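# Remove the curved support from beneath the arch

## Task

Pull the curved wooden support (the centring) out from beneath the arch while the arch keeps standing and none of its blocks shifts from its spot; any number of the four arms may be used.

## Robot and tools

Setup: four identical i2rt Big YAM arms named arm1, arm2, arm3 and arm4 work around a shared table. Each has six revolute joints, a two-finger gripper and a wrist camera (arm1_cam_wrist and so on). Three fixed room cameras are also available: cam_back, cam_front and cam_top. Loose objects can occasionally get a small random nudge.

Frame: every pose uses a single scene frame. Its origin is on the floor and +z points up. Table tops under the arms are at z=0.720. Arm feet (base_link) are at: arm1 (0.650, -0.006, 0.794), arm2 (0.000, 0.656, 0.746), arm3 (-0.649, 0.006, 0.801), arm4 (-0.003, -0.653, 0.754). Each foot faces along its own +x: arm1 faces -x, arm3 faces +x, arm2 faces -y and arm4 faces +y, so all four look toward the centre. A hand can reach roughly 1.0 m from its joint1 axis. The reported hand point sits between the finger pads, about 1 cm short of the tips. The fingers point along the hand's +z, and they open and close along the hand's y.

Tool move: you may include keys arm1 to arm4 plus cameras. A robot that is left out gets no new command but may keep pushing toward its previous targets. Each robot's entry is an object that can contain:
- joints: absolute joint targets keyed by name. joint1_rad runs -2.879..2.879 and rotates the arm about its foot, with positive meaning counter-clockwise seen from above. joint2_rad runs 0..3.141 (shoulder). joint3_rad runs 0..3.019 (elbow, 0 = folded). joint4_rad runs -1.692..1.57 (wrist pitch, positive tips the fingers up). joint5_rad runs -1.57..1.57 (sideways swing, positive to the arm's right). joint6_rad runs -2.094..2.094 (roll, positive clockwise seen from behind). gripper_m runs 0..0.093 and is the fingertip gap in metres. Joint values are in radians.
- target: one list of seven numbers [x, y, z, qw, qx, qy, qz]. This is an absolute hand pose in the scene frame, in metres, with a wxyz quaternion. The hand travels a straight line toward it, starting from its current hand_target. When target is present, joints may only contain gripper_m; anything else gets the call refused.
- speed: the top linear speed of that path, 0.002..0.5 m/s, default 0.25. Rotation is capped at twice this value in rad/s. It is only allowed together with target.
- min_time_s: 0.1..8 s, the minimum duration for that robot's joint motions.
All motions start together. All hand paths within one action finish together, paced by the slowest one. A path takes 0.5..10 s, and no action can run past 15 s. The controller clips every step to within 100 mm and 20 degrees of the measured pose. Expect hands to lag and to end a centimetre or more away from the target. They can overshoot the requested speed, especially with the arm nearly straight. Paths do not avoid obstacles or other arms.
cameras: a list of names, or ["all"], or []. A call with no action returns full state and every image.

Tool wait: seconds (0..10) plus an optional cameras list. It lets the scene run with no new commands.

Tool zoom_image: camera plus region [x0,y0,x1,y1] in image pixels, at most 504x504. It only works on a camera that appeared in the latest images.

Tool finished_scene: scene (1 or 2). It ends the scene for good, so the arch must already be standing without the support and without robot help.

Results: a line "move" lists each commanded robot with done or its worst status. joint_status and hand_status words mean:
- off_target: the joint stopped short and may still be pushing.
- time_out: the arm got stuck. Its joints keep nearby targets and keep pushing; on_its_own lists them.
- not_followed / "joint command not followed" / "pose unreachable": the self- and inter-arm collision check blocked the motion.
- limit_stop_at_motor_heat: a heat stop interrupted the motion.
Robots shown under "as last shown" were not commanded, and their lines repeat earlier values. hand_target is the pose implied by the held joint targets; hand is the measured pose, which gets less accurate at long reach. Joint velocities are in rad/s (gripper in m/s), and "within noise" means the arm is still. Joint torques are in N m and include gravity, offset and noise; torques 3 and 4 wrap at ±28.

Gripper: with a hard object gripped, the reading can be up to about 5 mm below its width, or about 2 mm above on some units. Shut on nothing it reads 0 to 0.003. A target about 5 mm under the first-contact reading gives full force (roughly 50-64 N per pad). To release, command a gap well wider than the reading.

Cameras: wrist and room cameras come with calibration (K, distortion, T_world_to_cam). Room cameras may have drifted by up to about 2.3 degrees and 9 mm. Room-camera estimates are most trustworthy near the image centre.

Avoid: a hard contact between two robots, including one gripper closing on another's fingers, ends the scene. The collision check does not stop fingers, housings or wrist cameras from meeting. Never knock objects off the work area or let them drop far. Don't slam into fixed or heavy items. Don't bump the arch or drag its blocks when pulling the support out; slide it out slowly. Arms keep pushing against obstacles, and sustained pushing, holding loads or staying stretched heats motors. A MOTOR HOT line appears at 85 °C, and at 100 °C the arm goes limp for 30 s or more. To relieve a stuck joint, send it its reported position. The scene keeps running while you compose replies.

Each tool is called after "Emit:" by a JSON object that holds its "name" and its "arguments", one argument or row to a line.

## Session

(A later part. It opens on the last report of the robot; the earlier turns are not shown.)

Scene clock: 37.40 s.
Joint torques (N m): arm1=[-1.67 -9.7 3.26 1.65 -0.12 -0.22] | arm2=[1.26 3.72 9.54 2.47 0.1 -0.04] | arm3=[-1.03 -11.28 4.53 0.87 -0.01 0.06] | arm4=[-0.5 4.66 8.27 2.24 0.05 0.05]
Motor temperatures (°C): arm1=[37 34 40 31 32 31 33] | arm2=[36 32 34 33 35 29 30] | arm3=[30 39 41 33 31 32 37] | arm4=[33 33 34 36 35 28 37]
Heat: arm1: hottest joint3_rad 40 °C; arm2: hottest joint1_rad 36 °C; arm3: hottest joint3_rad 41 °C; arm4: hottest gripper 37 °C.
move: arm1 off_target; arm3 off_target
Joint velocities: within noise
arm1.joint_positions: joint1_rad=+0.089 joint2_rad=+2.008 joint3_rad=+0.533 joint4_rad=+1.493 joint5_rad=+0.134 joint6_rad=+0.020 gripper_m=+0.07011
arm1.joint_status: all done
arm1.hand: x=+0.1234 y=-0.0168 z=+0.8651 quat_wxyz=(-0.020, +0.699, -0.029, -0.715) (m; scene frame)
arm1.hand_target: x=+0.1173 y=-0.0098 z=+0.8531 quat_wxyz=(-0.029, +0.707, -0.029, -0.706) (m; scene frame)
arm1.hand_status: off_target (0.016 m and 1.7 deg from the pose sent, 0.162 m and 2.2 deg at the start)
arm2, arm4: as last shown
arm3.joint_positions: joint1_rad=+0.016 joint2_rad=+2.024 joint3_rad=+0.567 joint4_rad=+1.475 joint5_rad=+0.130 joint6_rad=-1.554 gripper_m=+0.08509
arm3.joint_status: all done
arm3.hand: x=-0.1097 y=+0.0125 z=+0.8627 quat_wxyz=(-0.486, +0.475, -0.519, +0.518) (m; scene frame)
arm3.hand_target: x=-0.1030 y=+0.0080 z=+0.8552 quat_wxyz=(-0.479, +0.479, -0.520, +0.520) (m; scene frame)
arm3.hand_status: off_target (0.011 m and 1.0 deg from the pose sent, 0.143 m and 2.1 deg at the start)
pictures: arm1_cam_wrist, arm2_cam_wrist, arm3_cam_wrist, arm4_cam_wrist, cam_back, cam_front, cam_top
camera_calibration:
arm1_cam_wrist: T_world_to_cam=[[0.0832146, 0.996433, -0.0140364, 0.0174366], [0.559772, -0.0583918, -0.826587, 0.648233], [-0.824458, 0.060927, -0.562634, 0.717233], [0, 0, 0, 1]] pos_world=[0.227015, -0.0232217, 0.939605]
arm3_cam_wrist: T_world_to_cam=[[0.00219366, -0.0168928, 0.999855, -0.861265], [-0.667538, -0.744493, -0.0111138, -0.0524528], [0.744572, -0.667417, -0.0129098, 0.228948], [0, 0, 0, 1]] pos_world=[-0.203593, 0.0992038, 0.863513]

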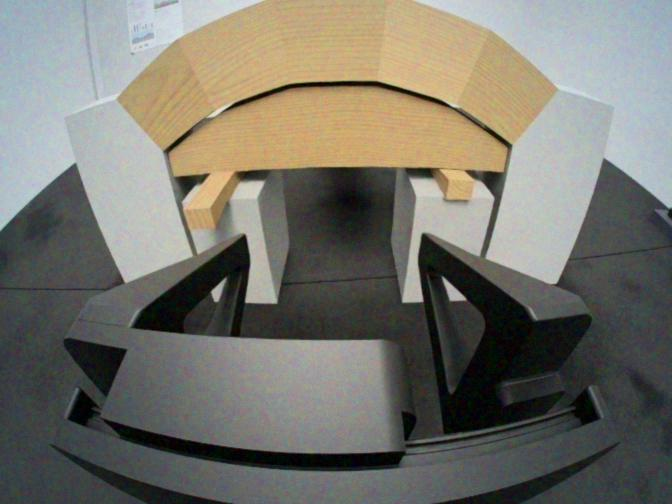

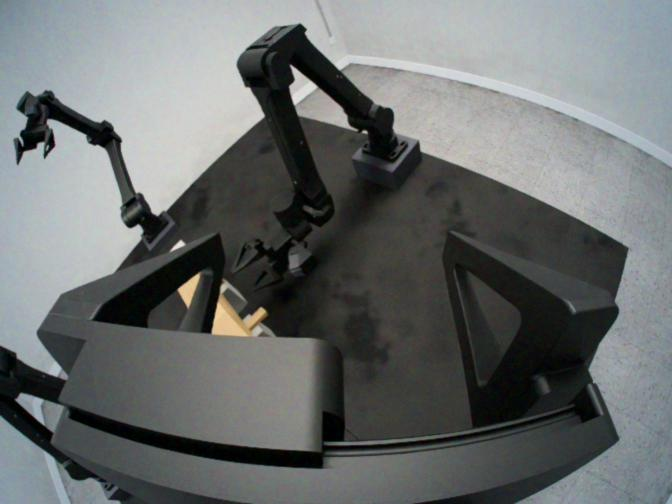

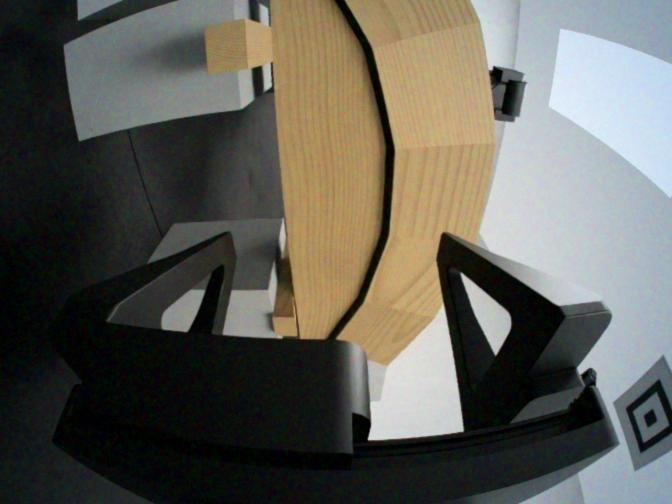

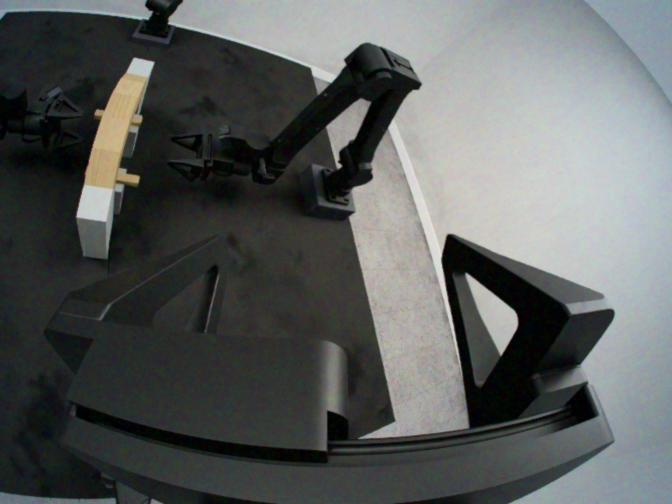

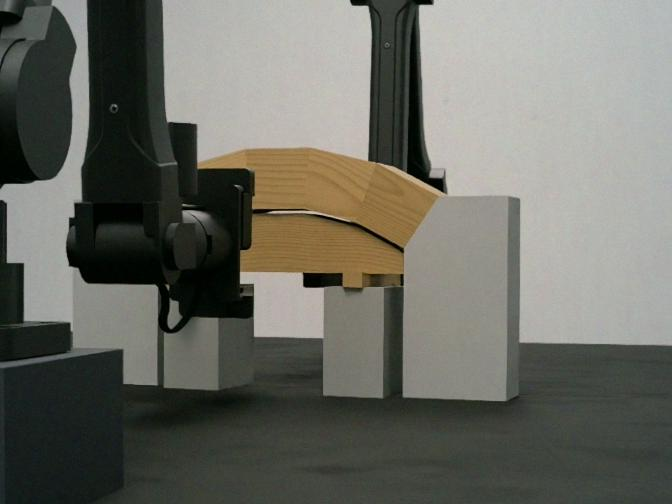

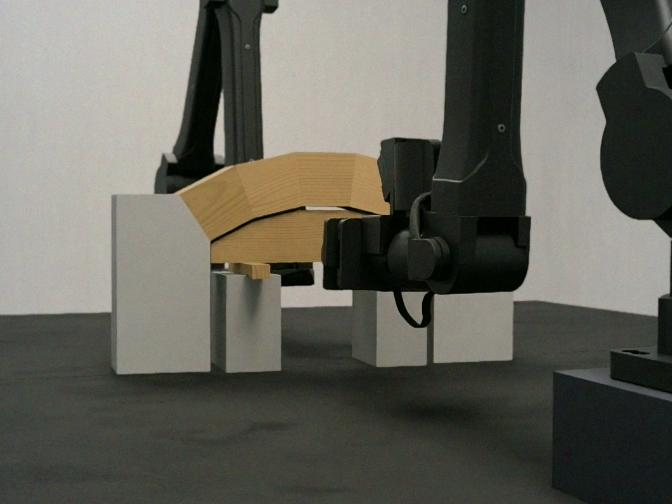

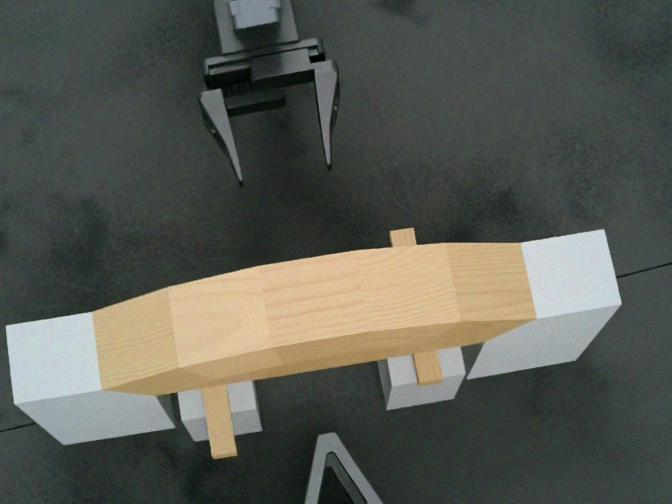

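Emit:
{"name": "zoom_image", "arguments": {
  "camera": "cam_back",
  "region": [170, 150, 370, 330]
}}

Emit:
{"name": "zoom_image", "arguments": {
  "camera": "cam_front",
  "region": [200, 130, 440, 340]
}}

Emit:
{"name": "zoom_image", "arguments": {
  "camera": "arm3_cam_wrist",
  "region": [180, 0, 520, 380]
}}

Emit:
{"name": "zoom_image", "arguments": {
  "camera": "cam_top",
  "region": [180, 0, 400, 220]
}}

Emit:
{"name": "zoom_image", "arguments": {
  "camera": "cam_top",
  "region": [240, 340, 440, 504]
}}

Scaled by 2.520 from the camera's 672x504 image, which has a finer 960x720 frame.

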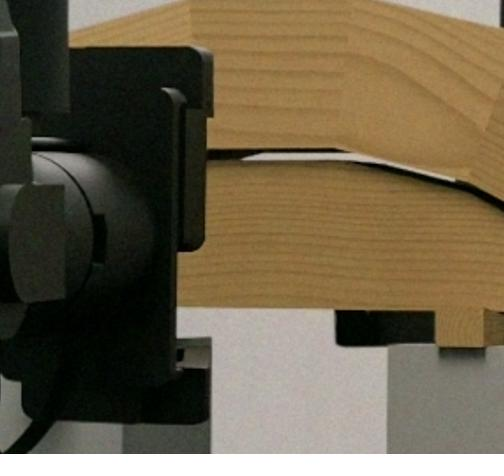

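Scaled by 2.100 from the camera's 672x504 image, which has a finer 960x720 frame.

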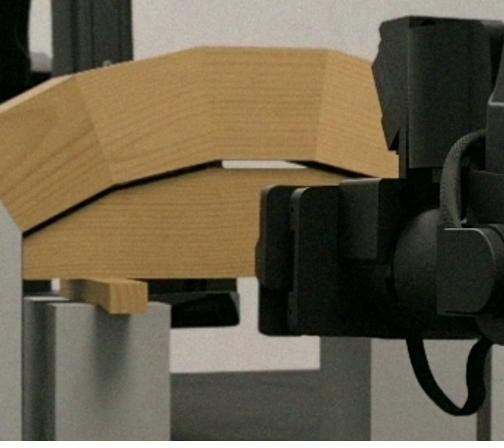

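Scaled by 1.326 from the camera's 672x504 image, which has a finer 960x720 frame.

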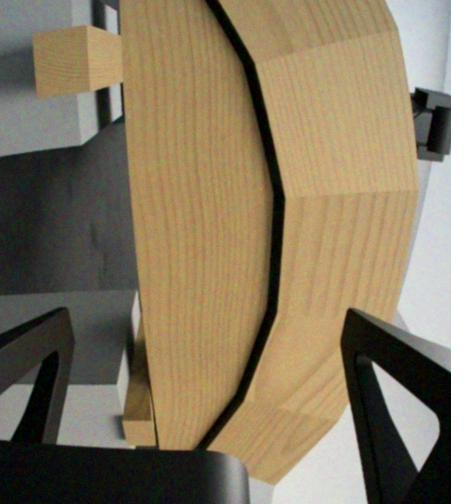

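Scaled by 2.291 from the camera's 672x504 image, which has a finer 960x720 frame.

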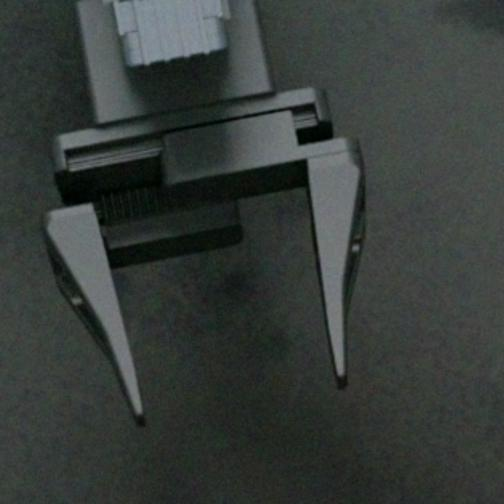

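Scaled by 2.520 from the camera's 672x504 image, which has a finer 960x720 frame.

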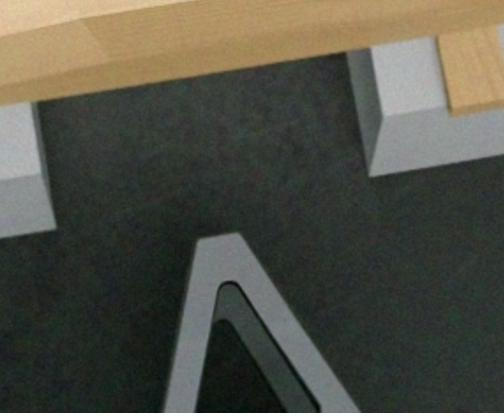

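Emit:
{"name": "move", "arguments": {
  "arm1": {"target": [0.0405, -0.0075, 0.862, -0.0392, 0.7060, -0.0392, -0.7060], "speed": 0.1},
  "cameras": ["arm1_cam_wrist", "cam_front", "cam_top", "cam_back"]
}}

Emit:
{"name": "zoom_image", "arguments": {
  "camera": "cam_top",
  "region": [200, 100, 380, 280]
}}

Emit:
{"name": "zoom_image", "arguments": {
  "camera": "cam_front",
  "region": [200, 130, 440, 340]
}}

Scene clock: 44.90 s.
Joint torques (N m): arm1=[-1.67 -11.81 5.12 1.69 0.11 -0.22] | arm2=[1.26 3.72 9.48 2.43 0.1 -0.01] | arm3=[-0.91 -11.28 4.6 0.96 -0.03 0.07] | arm4=[-0.85 4.25 8.27 2.32 0.06 0.07]
Motor temperatures (°C): arm1=[37 34 39 30 31 31 33] | arm2=[36 32 35 33 35 29 30] | arm3=[30 39 40 33 31 32 36] | arm4=[33 33 35 36 35 28 37]
Heat: arm1: hottest joint3_rad 39 °C; arm2: hottest joint1_rad 36 °C; arm3: hottest joint3_rad 40 °C; arm4: hottest gripper 37 °C.
move: arm1 off_target
Joint velocities: within noise
arm1.joint_positions: joint1_rad=+0.088 joint2_rad=+2.024 joint3_rad=+0.732 joint4_rad=+1.304 joint5_rad=+0.155 joint6_rad=+0.020 gripper_m=+0.07011
arm1.joint_status: not commanded
arm1.hand: x=+0.0503 y=-0.0171 z=+0.8735 quat_wxyz=(-0.028, +0.700, -0.037, -0.713) (m; scene frame)
arm1.hand_target: x=+0.0414 y=-0.0076 z=+0.8620 quat_wxyz=(-0.039, +0.706, -0.039, -0.706) (m; scene frame)
arm1.hand_status: off_target (0.018 m and 1.7 deg from the pose sent, 0.083 m and 2.8 deg at the start)
arm2, arm3, arm4: as last shown
arm3.hand_target: x=-0.1031 y=+0.0080 z=+0.8552 quat_wxyz=(-0.479, +0.479, -0.520, +0.520) (m; scene frame)
pictures: arm1_cam_wrist, cam_back, cam_front, cam_top
camera_calibration:
arm1_cam_wrist: T_world_to_cam=[[0.105342, 0.994344, -0.0135201, 0.0223981], [0.562847, -0.0708262, -0.823521, 0.692955], [-0.819821, 0.0791419, -0.567124, 0.665734], [0, 0, 0, 1]] pos_world=[0.153396, -0.0258795, 0.94852]

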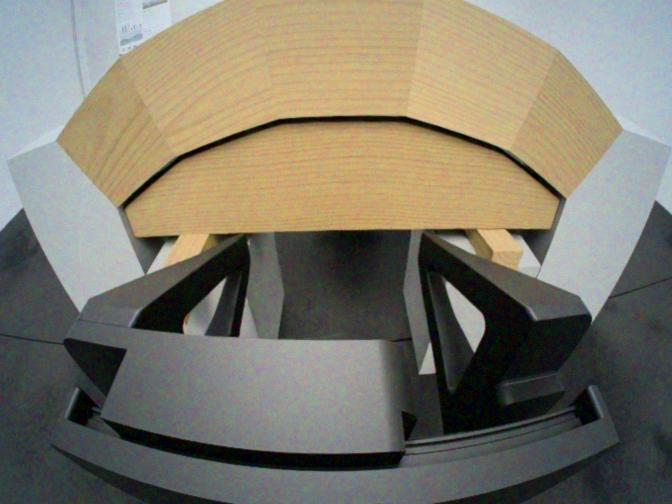

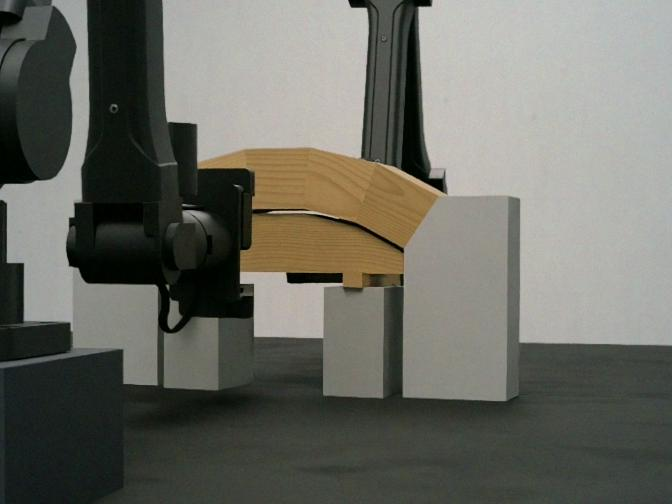

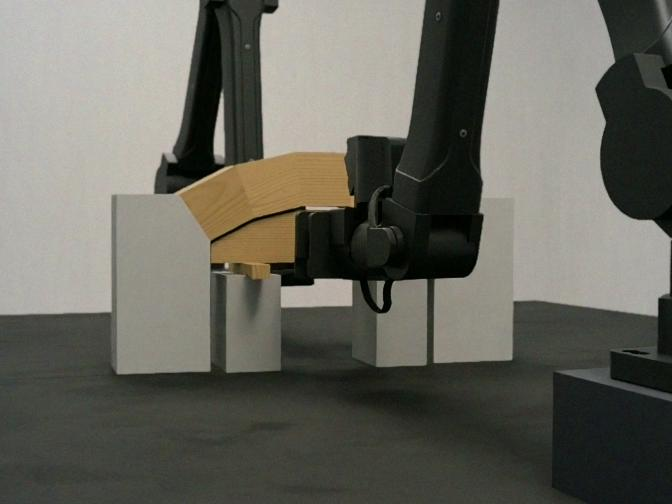

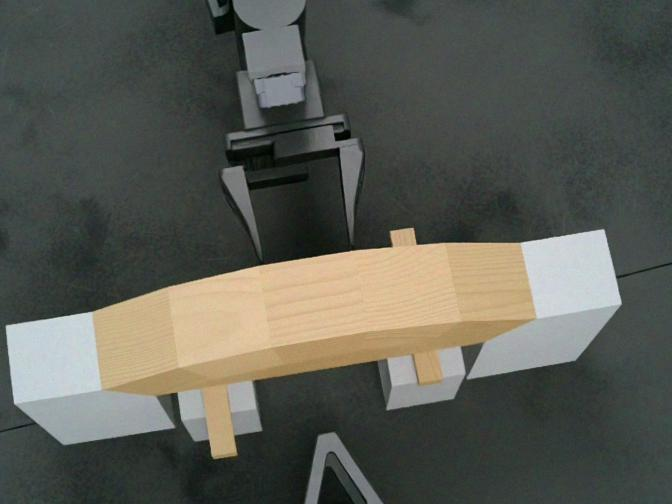

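Scaled by 2.800 from the camera's 672x504 image, which has a finer 960x720 frame.

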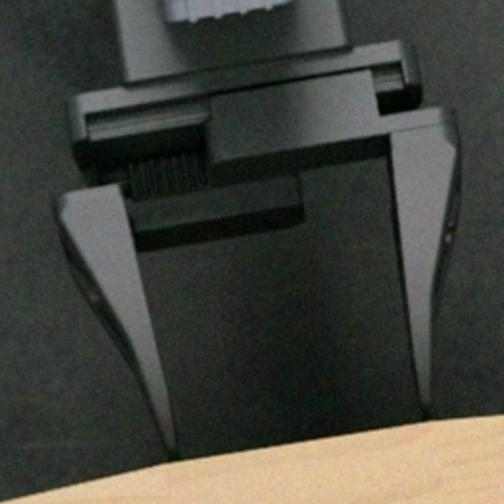

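Scaled by 2.100 from the camera's 672x504 image, which has a finer 960x720 frame.

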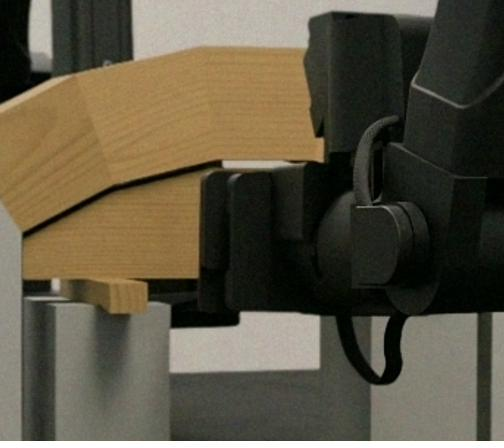

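Emit:
{"name": "move", "arguments": {
  "arm1": {"target": [0.0165, -0.0056, 0.862, -0.0392, 0.7060, -0.0392, -0.7060], "speed": 0.06},
  "cameras": ["arm1_cam_wrist", "cam_front", "cam_top", "cam_back"]
}}

Emit:
{"name": "zoom_image", "arguments": {
  "camera": "arm1_cam_wrist",
  "region": [100, 80, 600, 380]
}}

Emit:
{"name": "zoom_image", "arguments": {
  "camera": "cam_top",
  "region": [200, 100, 380, 280]
}}

Emit:
{"name": "zoom_image", "arguments": {
  "camera": "cam_front",
  "region": [200, 130, 440, 340]
}}

Scene clock: 47.70 s.
Joint torques (N m): arm1=[-1.55 -12.28 5.49 1.65 -0.12 -0.22] | arm2=[1.08 3.72 9.5 2.51 0.09 -0.01] | arm3=[-0.97 -11.28 4.62 0.98 0 0.06] | arm4=[-1.08 4.37 8.25 2.28 0.05 0.07]
Motor temperatures (°C): arm1=[37 34 39 30 31 31 33] | arm2=[36 32 35 33 35 29 30] | arm3=[30 39 40 33 31 32 36] | arm4=[33 33 35 36 35 28 37]
Heat: arm1: hottest joint3_rad 39 °C; arm2: hottest joint1_rad 36 °C; arm3: hottest joint3_rad 40 °C; arm4: hottest gripper 37 °C.
move: arm1 off_target
Joint velocities: within noise
arm1.joint_positions: joint1_rad=+0.081 joint2_rad=+2.045 joint3_rad=+0.799 joint4_rad=+1.257 joint5_rad=+0.154 joint6_rad=+0.020 gripper_m=+0.07011
arm1.joint_status: not commanded
arm1.hand: x=+0.0270 y=-0.0143 z=+0.8740 quat_wxyz=(-0.030, +0.700, -0.039, -0.712) (m; scene frame)
arm1.hand_target: x=+0.0175 y=-0.0057 z=+0.8622 quat_wxyz=(-0.039, +0.706, -0.039, -0.706) (m; scene frame)
arm1.hand_status: off_target (0.018 m and 1.4 deg from the pose sent, 0.037 m and 1.7 deg at the start)
arm2, arm3, arm4: as last shown
pictures: arm1_cam_wrist, cam_back, cam_front, cam_top
camera_calibration:
arm1_cam_wrist: T_world_to_cam=[[0.111808, 0.993638, -0.0135149, 0.0219368], [0.562687, -0.0745139, -0.823305, 0.706416], [-0.819074, 0.0844475, -0.567438, 0.646992], [0, 0, 0, 1]] pos_world=[0.129991, -0.0237963, 0.949021]

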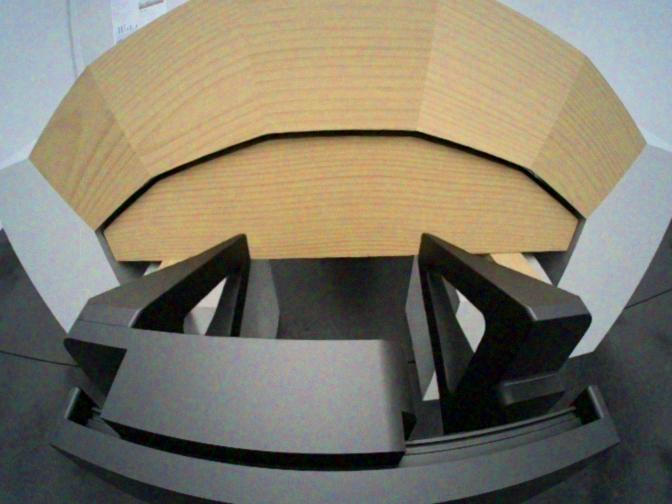

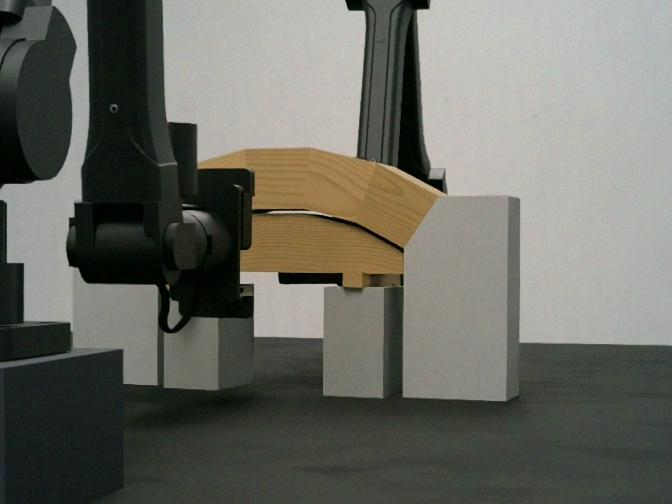

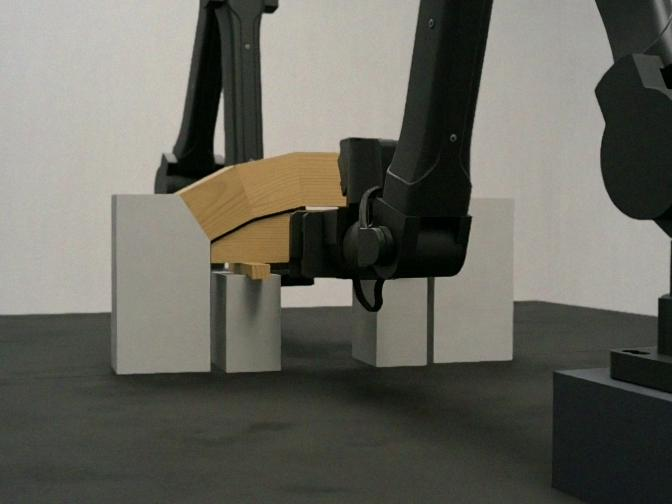

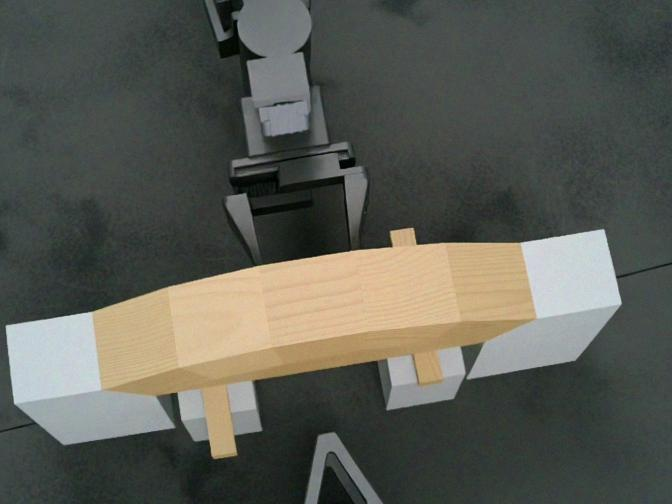

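Scaled by 1.008 from the camera's 672x504 image, which has a finer 960x720 frame.

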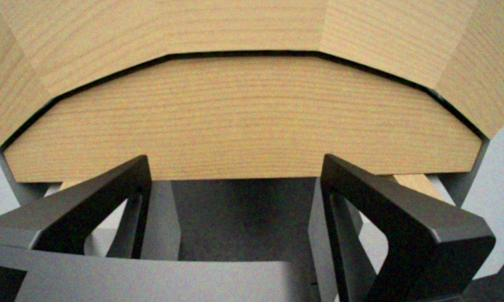

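Scaled by 2.800 from the camera's 672x504 image, which has a finer 960x720 frame.

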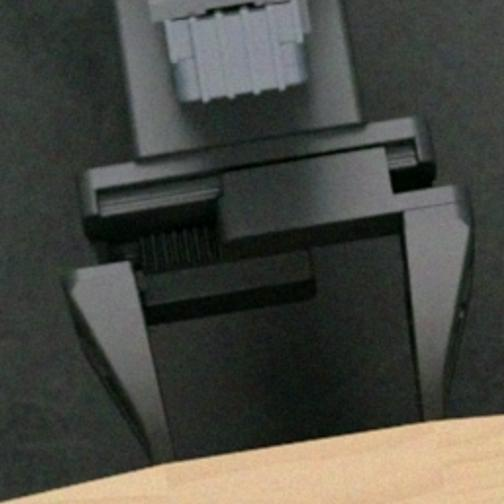

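Scaled by 2.100 from the camera's 672x504 image, which has a finer 960x720 frame.

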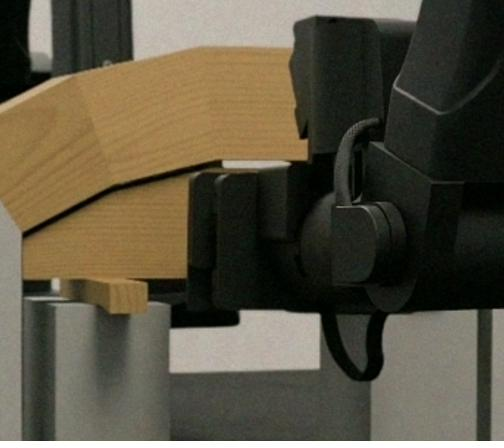

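Emit:
{"name": "move", "arguments": {
  "arm1": {"target": [-0.0085, -0.0036, 0.862, -0.0392, 0.7060, -0.0392, -0.7060], "speed": 0.04},
  "cameras": ["arm1_cam_wrist", "arm3_cam_wrist", "cam_front", "cam_top", "cam_back"]
}}

Emit:
{"name": "zoom_image", "arguments": {
  "camera": "arm3_cam_wrist",
  "region": [180, 0, 520, 380]
}}

Emit:
{"name": "zoom_image", "arguments": {
  "camera": "cam_back",
  "region": [230, 190, 420, 300]
}}

Emit:
{"name": "zoom_image", "arguments": {
  "camera": "cam_top",
  "region": [160, 220, 480, 480]
}}

Scene clock: 49.57 s.
Joint torques (N m): arm1=[-1.67 -13.16 6.27 1.55 -0.11 -0.22] | arm2=[1.2 3.55 9.5 2.45 0.09 -0.02] | arm3=[-1.03 -11.34 4.66 0.96 -0.01 0.07] | arm4=[-0.91 4.78 8.13 2.29 0.08 0.07]
Motor temperatures (°C): arm1=[37 34 39 30 31 31 33] | arm2=[36 32 35 33 35 29 30] | arm3=[30 39 40 33 31 32 36] | arm4=[33 33 35 36 35 28 37]
Heat: arm1: hottest joint3_rad 39 °C; arm2: hottest joint1_rad 36 °C; arm3: hottest joint3_rad 40 °C; arm4: hottest gripper 37 °C.
move: arm1 off_target
Joint velocities: within noise
arm1.joint_positions: joint1_rad=+0.076 joint2_rad=+2.068 joint3_rad=+0.868 joint4_rad=+1.211 joint5_rad=+0.148 joint6_rad=+0.020 gripper_m=+0.07011
arm1.joint_status: not commanded
arm1.hand: x=+0.0036 y=-0.0133 z=+0.8739 quat_wxyz=(-0.030, +0.701, -0.039, -0.712) (m; scene frame)
arm1.hand_target: x=-0.0073 y=-0.0036 z=+0.8622 quat_wxyz=(-0.039, +0.706, -0.039, -0.706) (m; scene frame)
arm1.hand_status: off_target (0.020 m and 1.4 deg from the pose sent, 0.039 m and 1.4 deg at the start)
arm2, arm3, arm4: as last shown
pictures: arm1_cam_wrist, arm3_cam_wrist, cam_back, cam_front, cam_top
camera_calibration:
arm1_cam_wrist: T_world_to_cam=[[0.110718, 0.993765, -0.0131456, 0.0231279], [0.564008, -0.0737176, -0.822472, 0.718845], [-0.818313, 0.0836485, -0.568654, 0.628837], [0, 0, 0, 1]] pos_world=[0.106591, -0.0225935, 0.949124]
arm3_cam_wrist: T_world_to_cam=[[0.00219366, -0.0168928, 0.999855, -0.861265], [-0.667538, -0.744493, -0.0111138, -0.0524528], [0.744572, -0.667417, -0.0129098, 0.228948], [0, 0, 0, 1]] pos_world=[-0.203593, 0.0992038, 0.863513]

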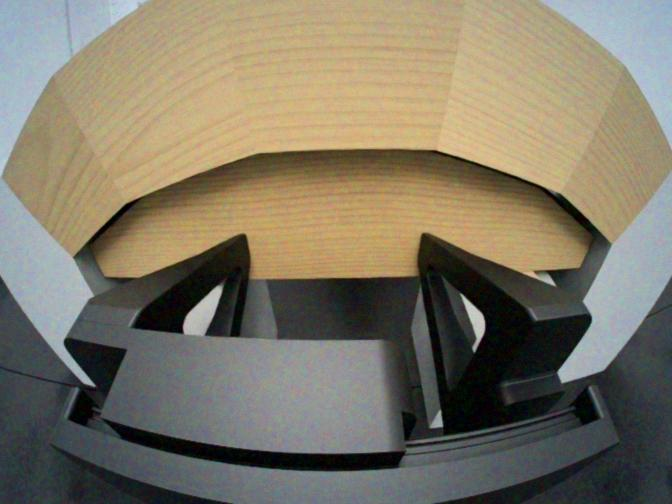

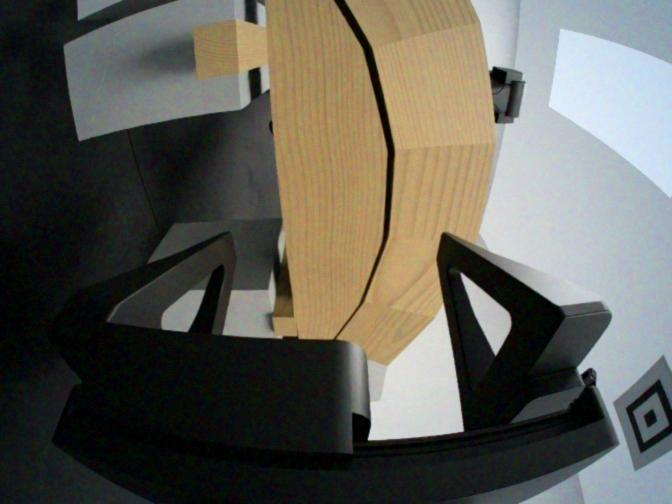

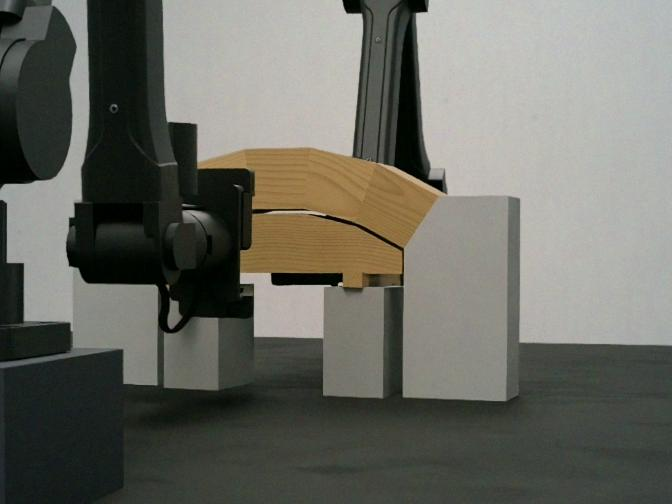

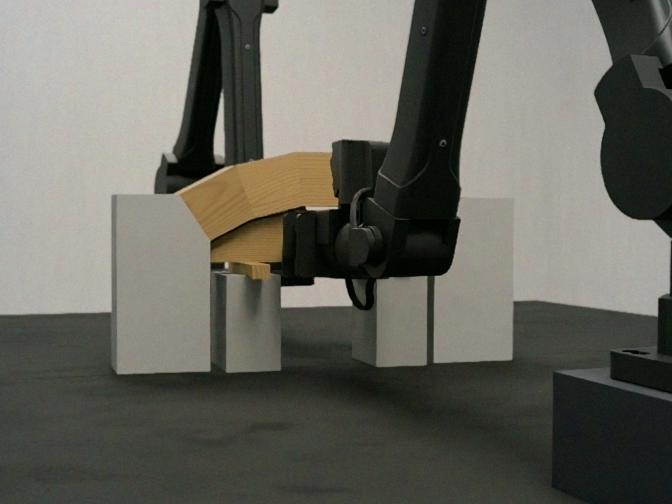

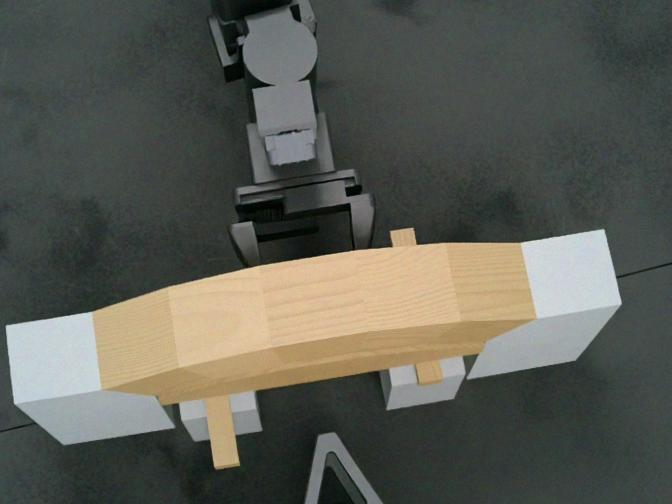

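Scaled by 1.326 from the camera's 672x504 image, which has a finer 960x720 frame.

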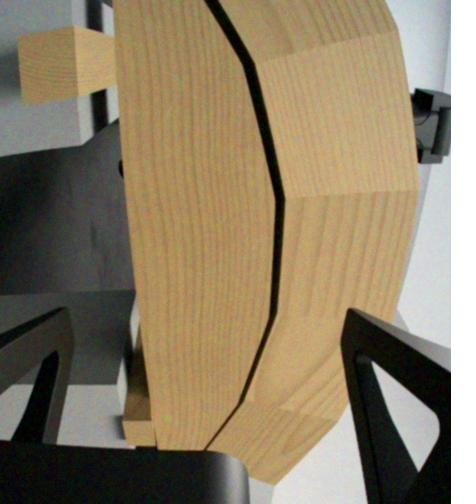

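Scaled by 2.653 from the camera's 672x504 image, which has a finer 960x720 frame.

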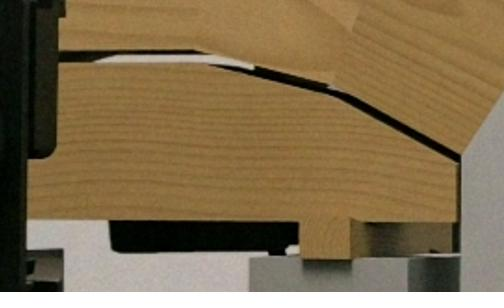

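Scaled by 1.575 from the camera's 672x504 image, which has a finer 960x720 frame.

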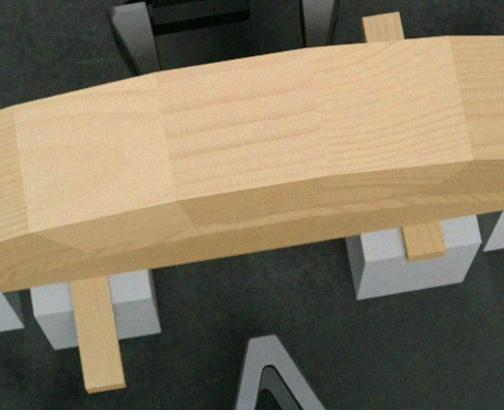

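Emit:
{"name": "move", "arguments": {
  "arm1": {"target": [-0.0195, -0.0027, 0.862, -0.0392, 0.7060, -0.0392, -0.7060], "speed": 0.03},
  "cameras": ["arm1_cam_wrist", "arm3_cam_wrist", "cam_front", "cam_top", "cam_back"]
}}

Emit:
{"name": "zoom_image", "arguments": {
  "camera": "cam_back",
  "region": [230, 190, 420, 300]
}}

Emit:
{"name": "zoom_image", "arguments": {
  "camera": "cam_top",
  "region": [160, 360, 310, 500]
}}

Emit:
{"name": "zoom_image", "arguments": {
  "camera": "cam_top",
  "region": [300, 280, 480, 460]
}}

Scene clock: 53.17 s.
Joint torques (N m): arm1=[-1.73 -13.51 6.52 1.73 -0.1 -0.21] | arm2=[1.2 3.66 9.5 2.47 0.11 -0.01] | arm3=[-0.97 -11.28 4.59 0.98 -0.02 0.06] | arm4=[-1.08 4.6 8.31 2.39 0.05 0.06]
Motor temperatures (°C): arm1=[37 34 39 30 31 31 33] | arm2=[36 32 35 33 35 29 30] | arm3=[30 39 39 32 31 32 36] | arm4=[33 33 35 36 35 28 37]
Heat: arm1: hottest joint3_rad 39 °C; arm2: hottest joint1_rad 36 °C; arm3: hottest joint2_rad 39 °C; arm4: hottest gripper 37 °C.
move: arm1 off_target
Joint velocities: within noise
arm1.joint_positions: joint1_rad=+0.073 joint2_rad=+2.080 joint3_rad=+0.899 joint4_rad=+1.190 joint5_rad=+0.145 joint6_rad=+0.020 gripper_m=+0.07011
arm1.joint_status: not commanded
arm1.hand: x=-0.0067 y=-0.0125 z=+0.8735 quat_wxyz=(-0.030, +0.701, -0.039, -0.711) (m; scene frame)
arm1.hand_target: x=-0.0182 y=-0.0025 z=+0.8621 quat_wxyz=(-0.039, +0.706, -0.039, -0.706) (m; scene frame)
arm1.hand_status: off_target (0.020 m and 1.3 deg from the pose sent, 0.028 m and 1.4 deg at the start)
arm2, arm3, arm4: as last shown
pictures: arm1_cam_wrist, arm3_cam_wrist, cam_back, cam_front, cam_top
camera_calibration:
arm1_cam_wrist: T_world_to_cam=[[0.110754, 0.993765, -0.0128401, 0.0231997], [0.565202, -0.0736078, -0.821662, 0.723784], [-0.817484, 0.0837453, -0.569831, 0.621105], [0, 0, 0, 1]] pos_world=[0.0960899, -0.0217936, 0.948928]
arm3_cam_wrist: T_world_to_cam=[[0.00219366, -0.0168928, 0.999855, -0.861265], [-0.667538, -0.744493, -0.0111138, -0.0524528], [0.744572, -0.667417, -0.0129098, 0.228948], [0, 0, 0, 1]] pos_world=[-0.203593, 0.0992038, 0.863513]

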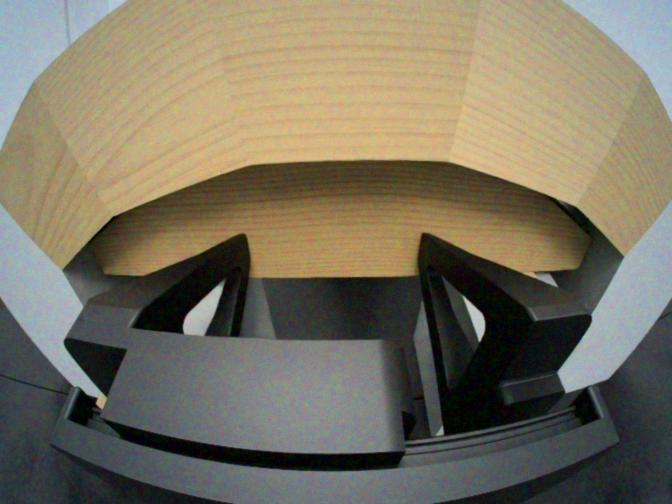

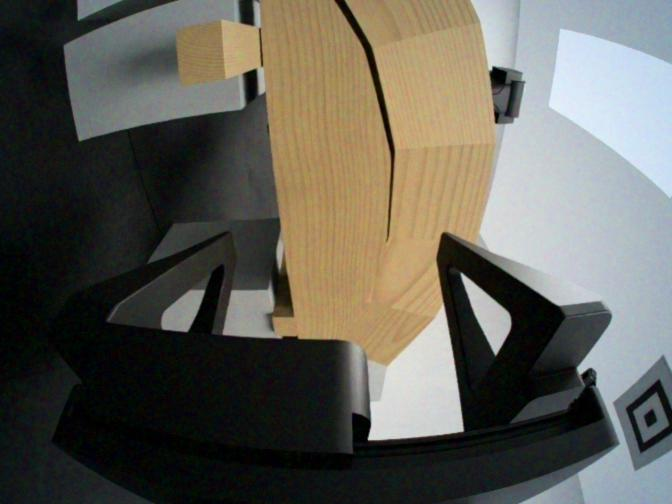

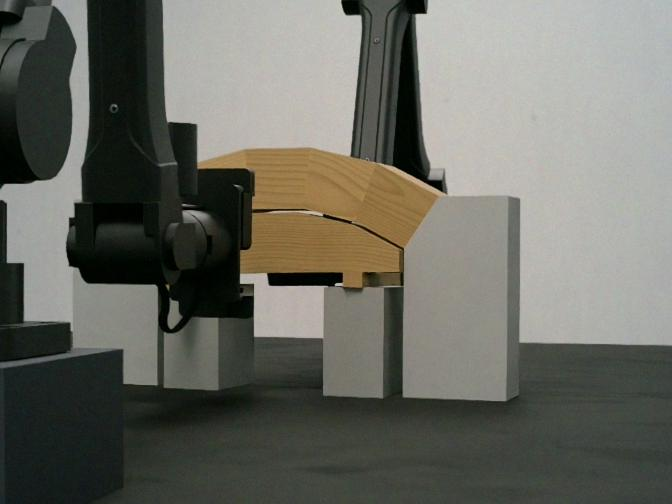

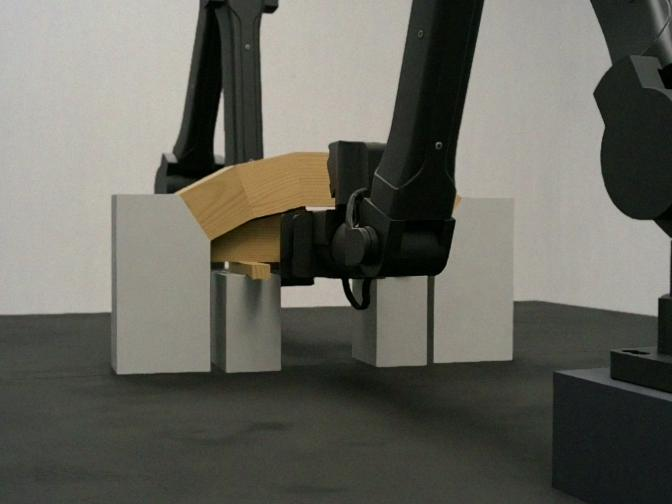

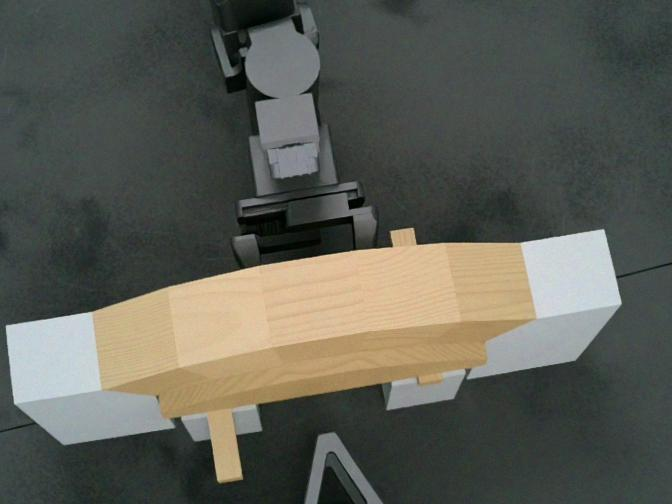

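Scaled by 2.653 from the camera's 672x504 image, which has a finer 960x720 frame.

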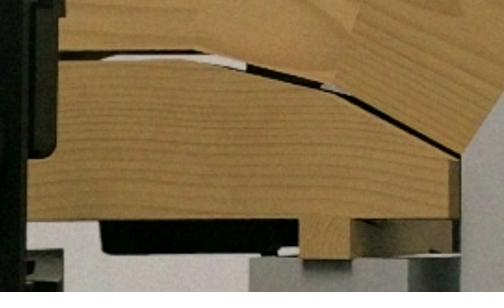

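Scaled by 3.360 from the camera's 672x504 image, which has a finer 960x720 frame.

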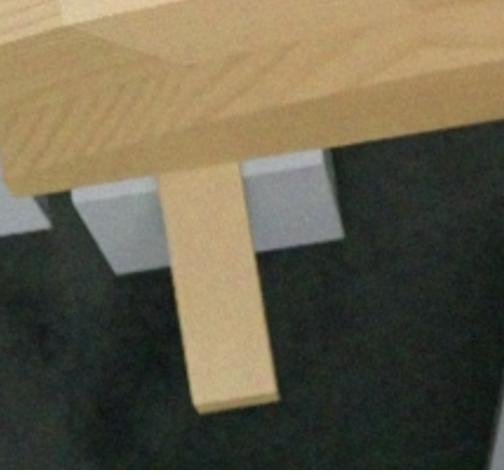

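Scaled by 2.800 from the camera's 672x504 image, which has a finer 960x720 frame.

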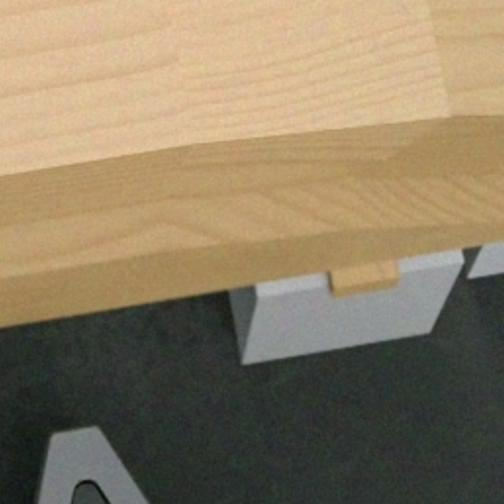

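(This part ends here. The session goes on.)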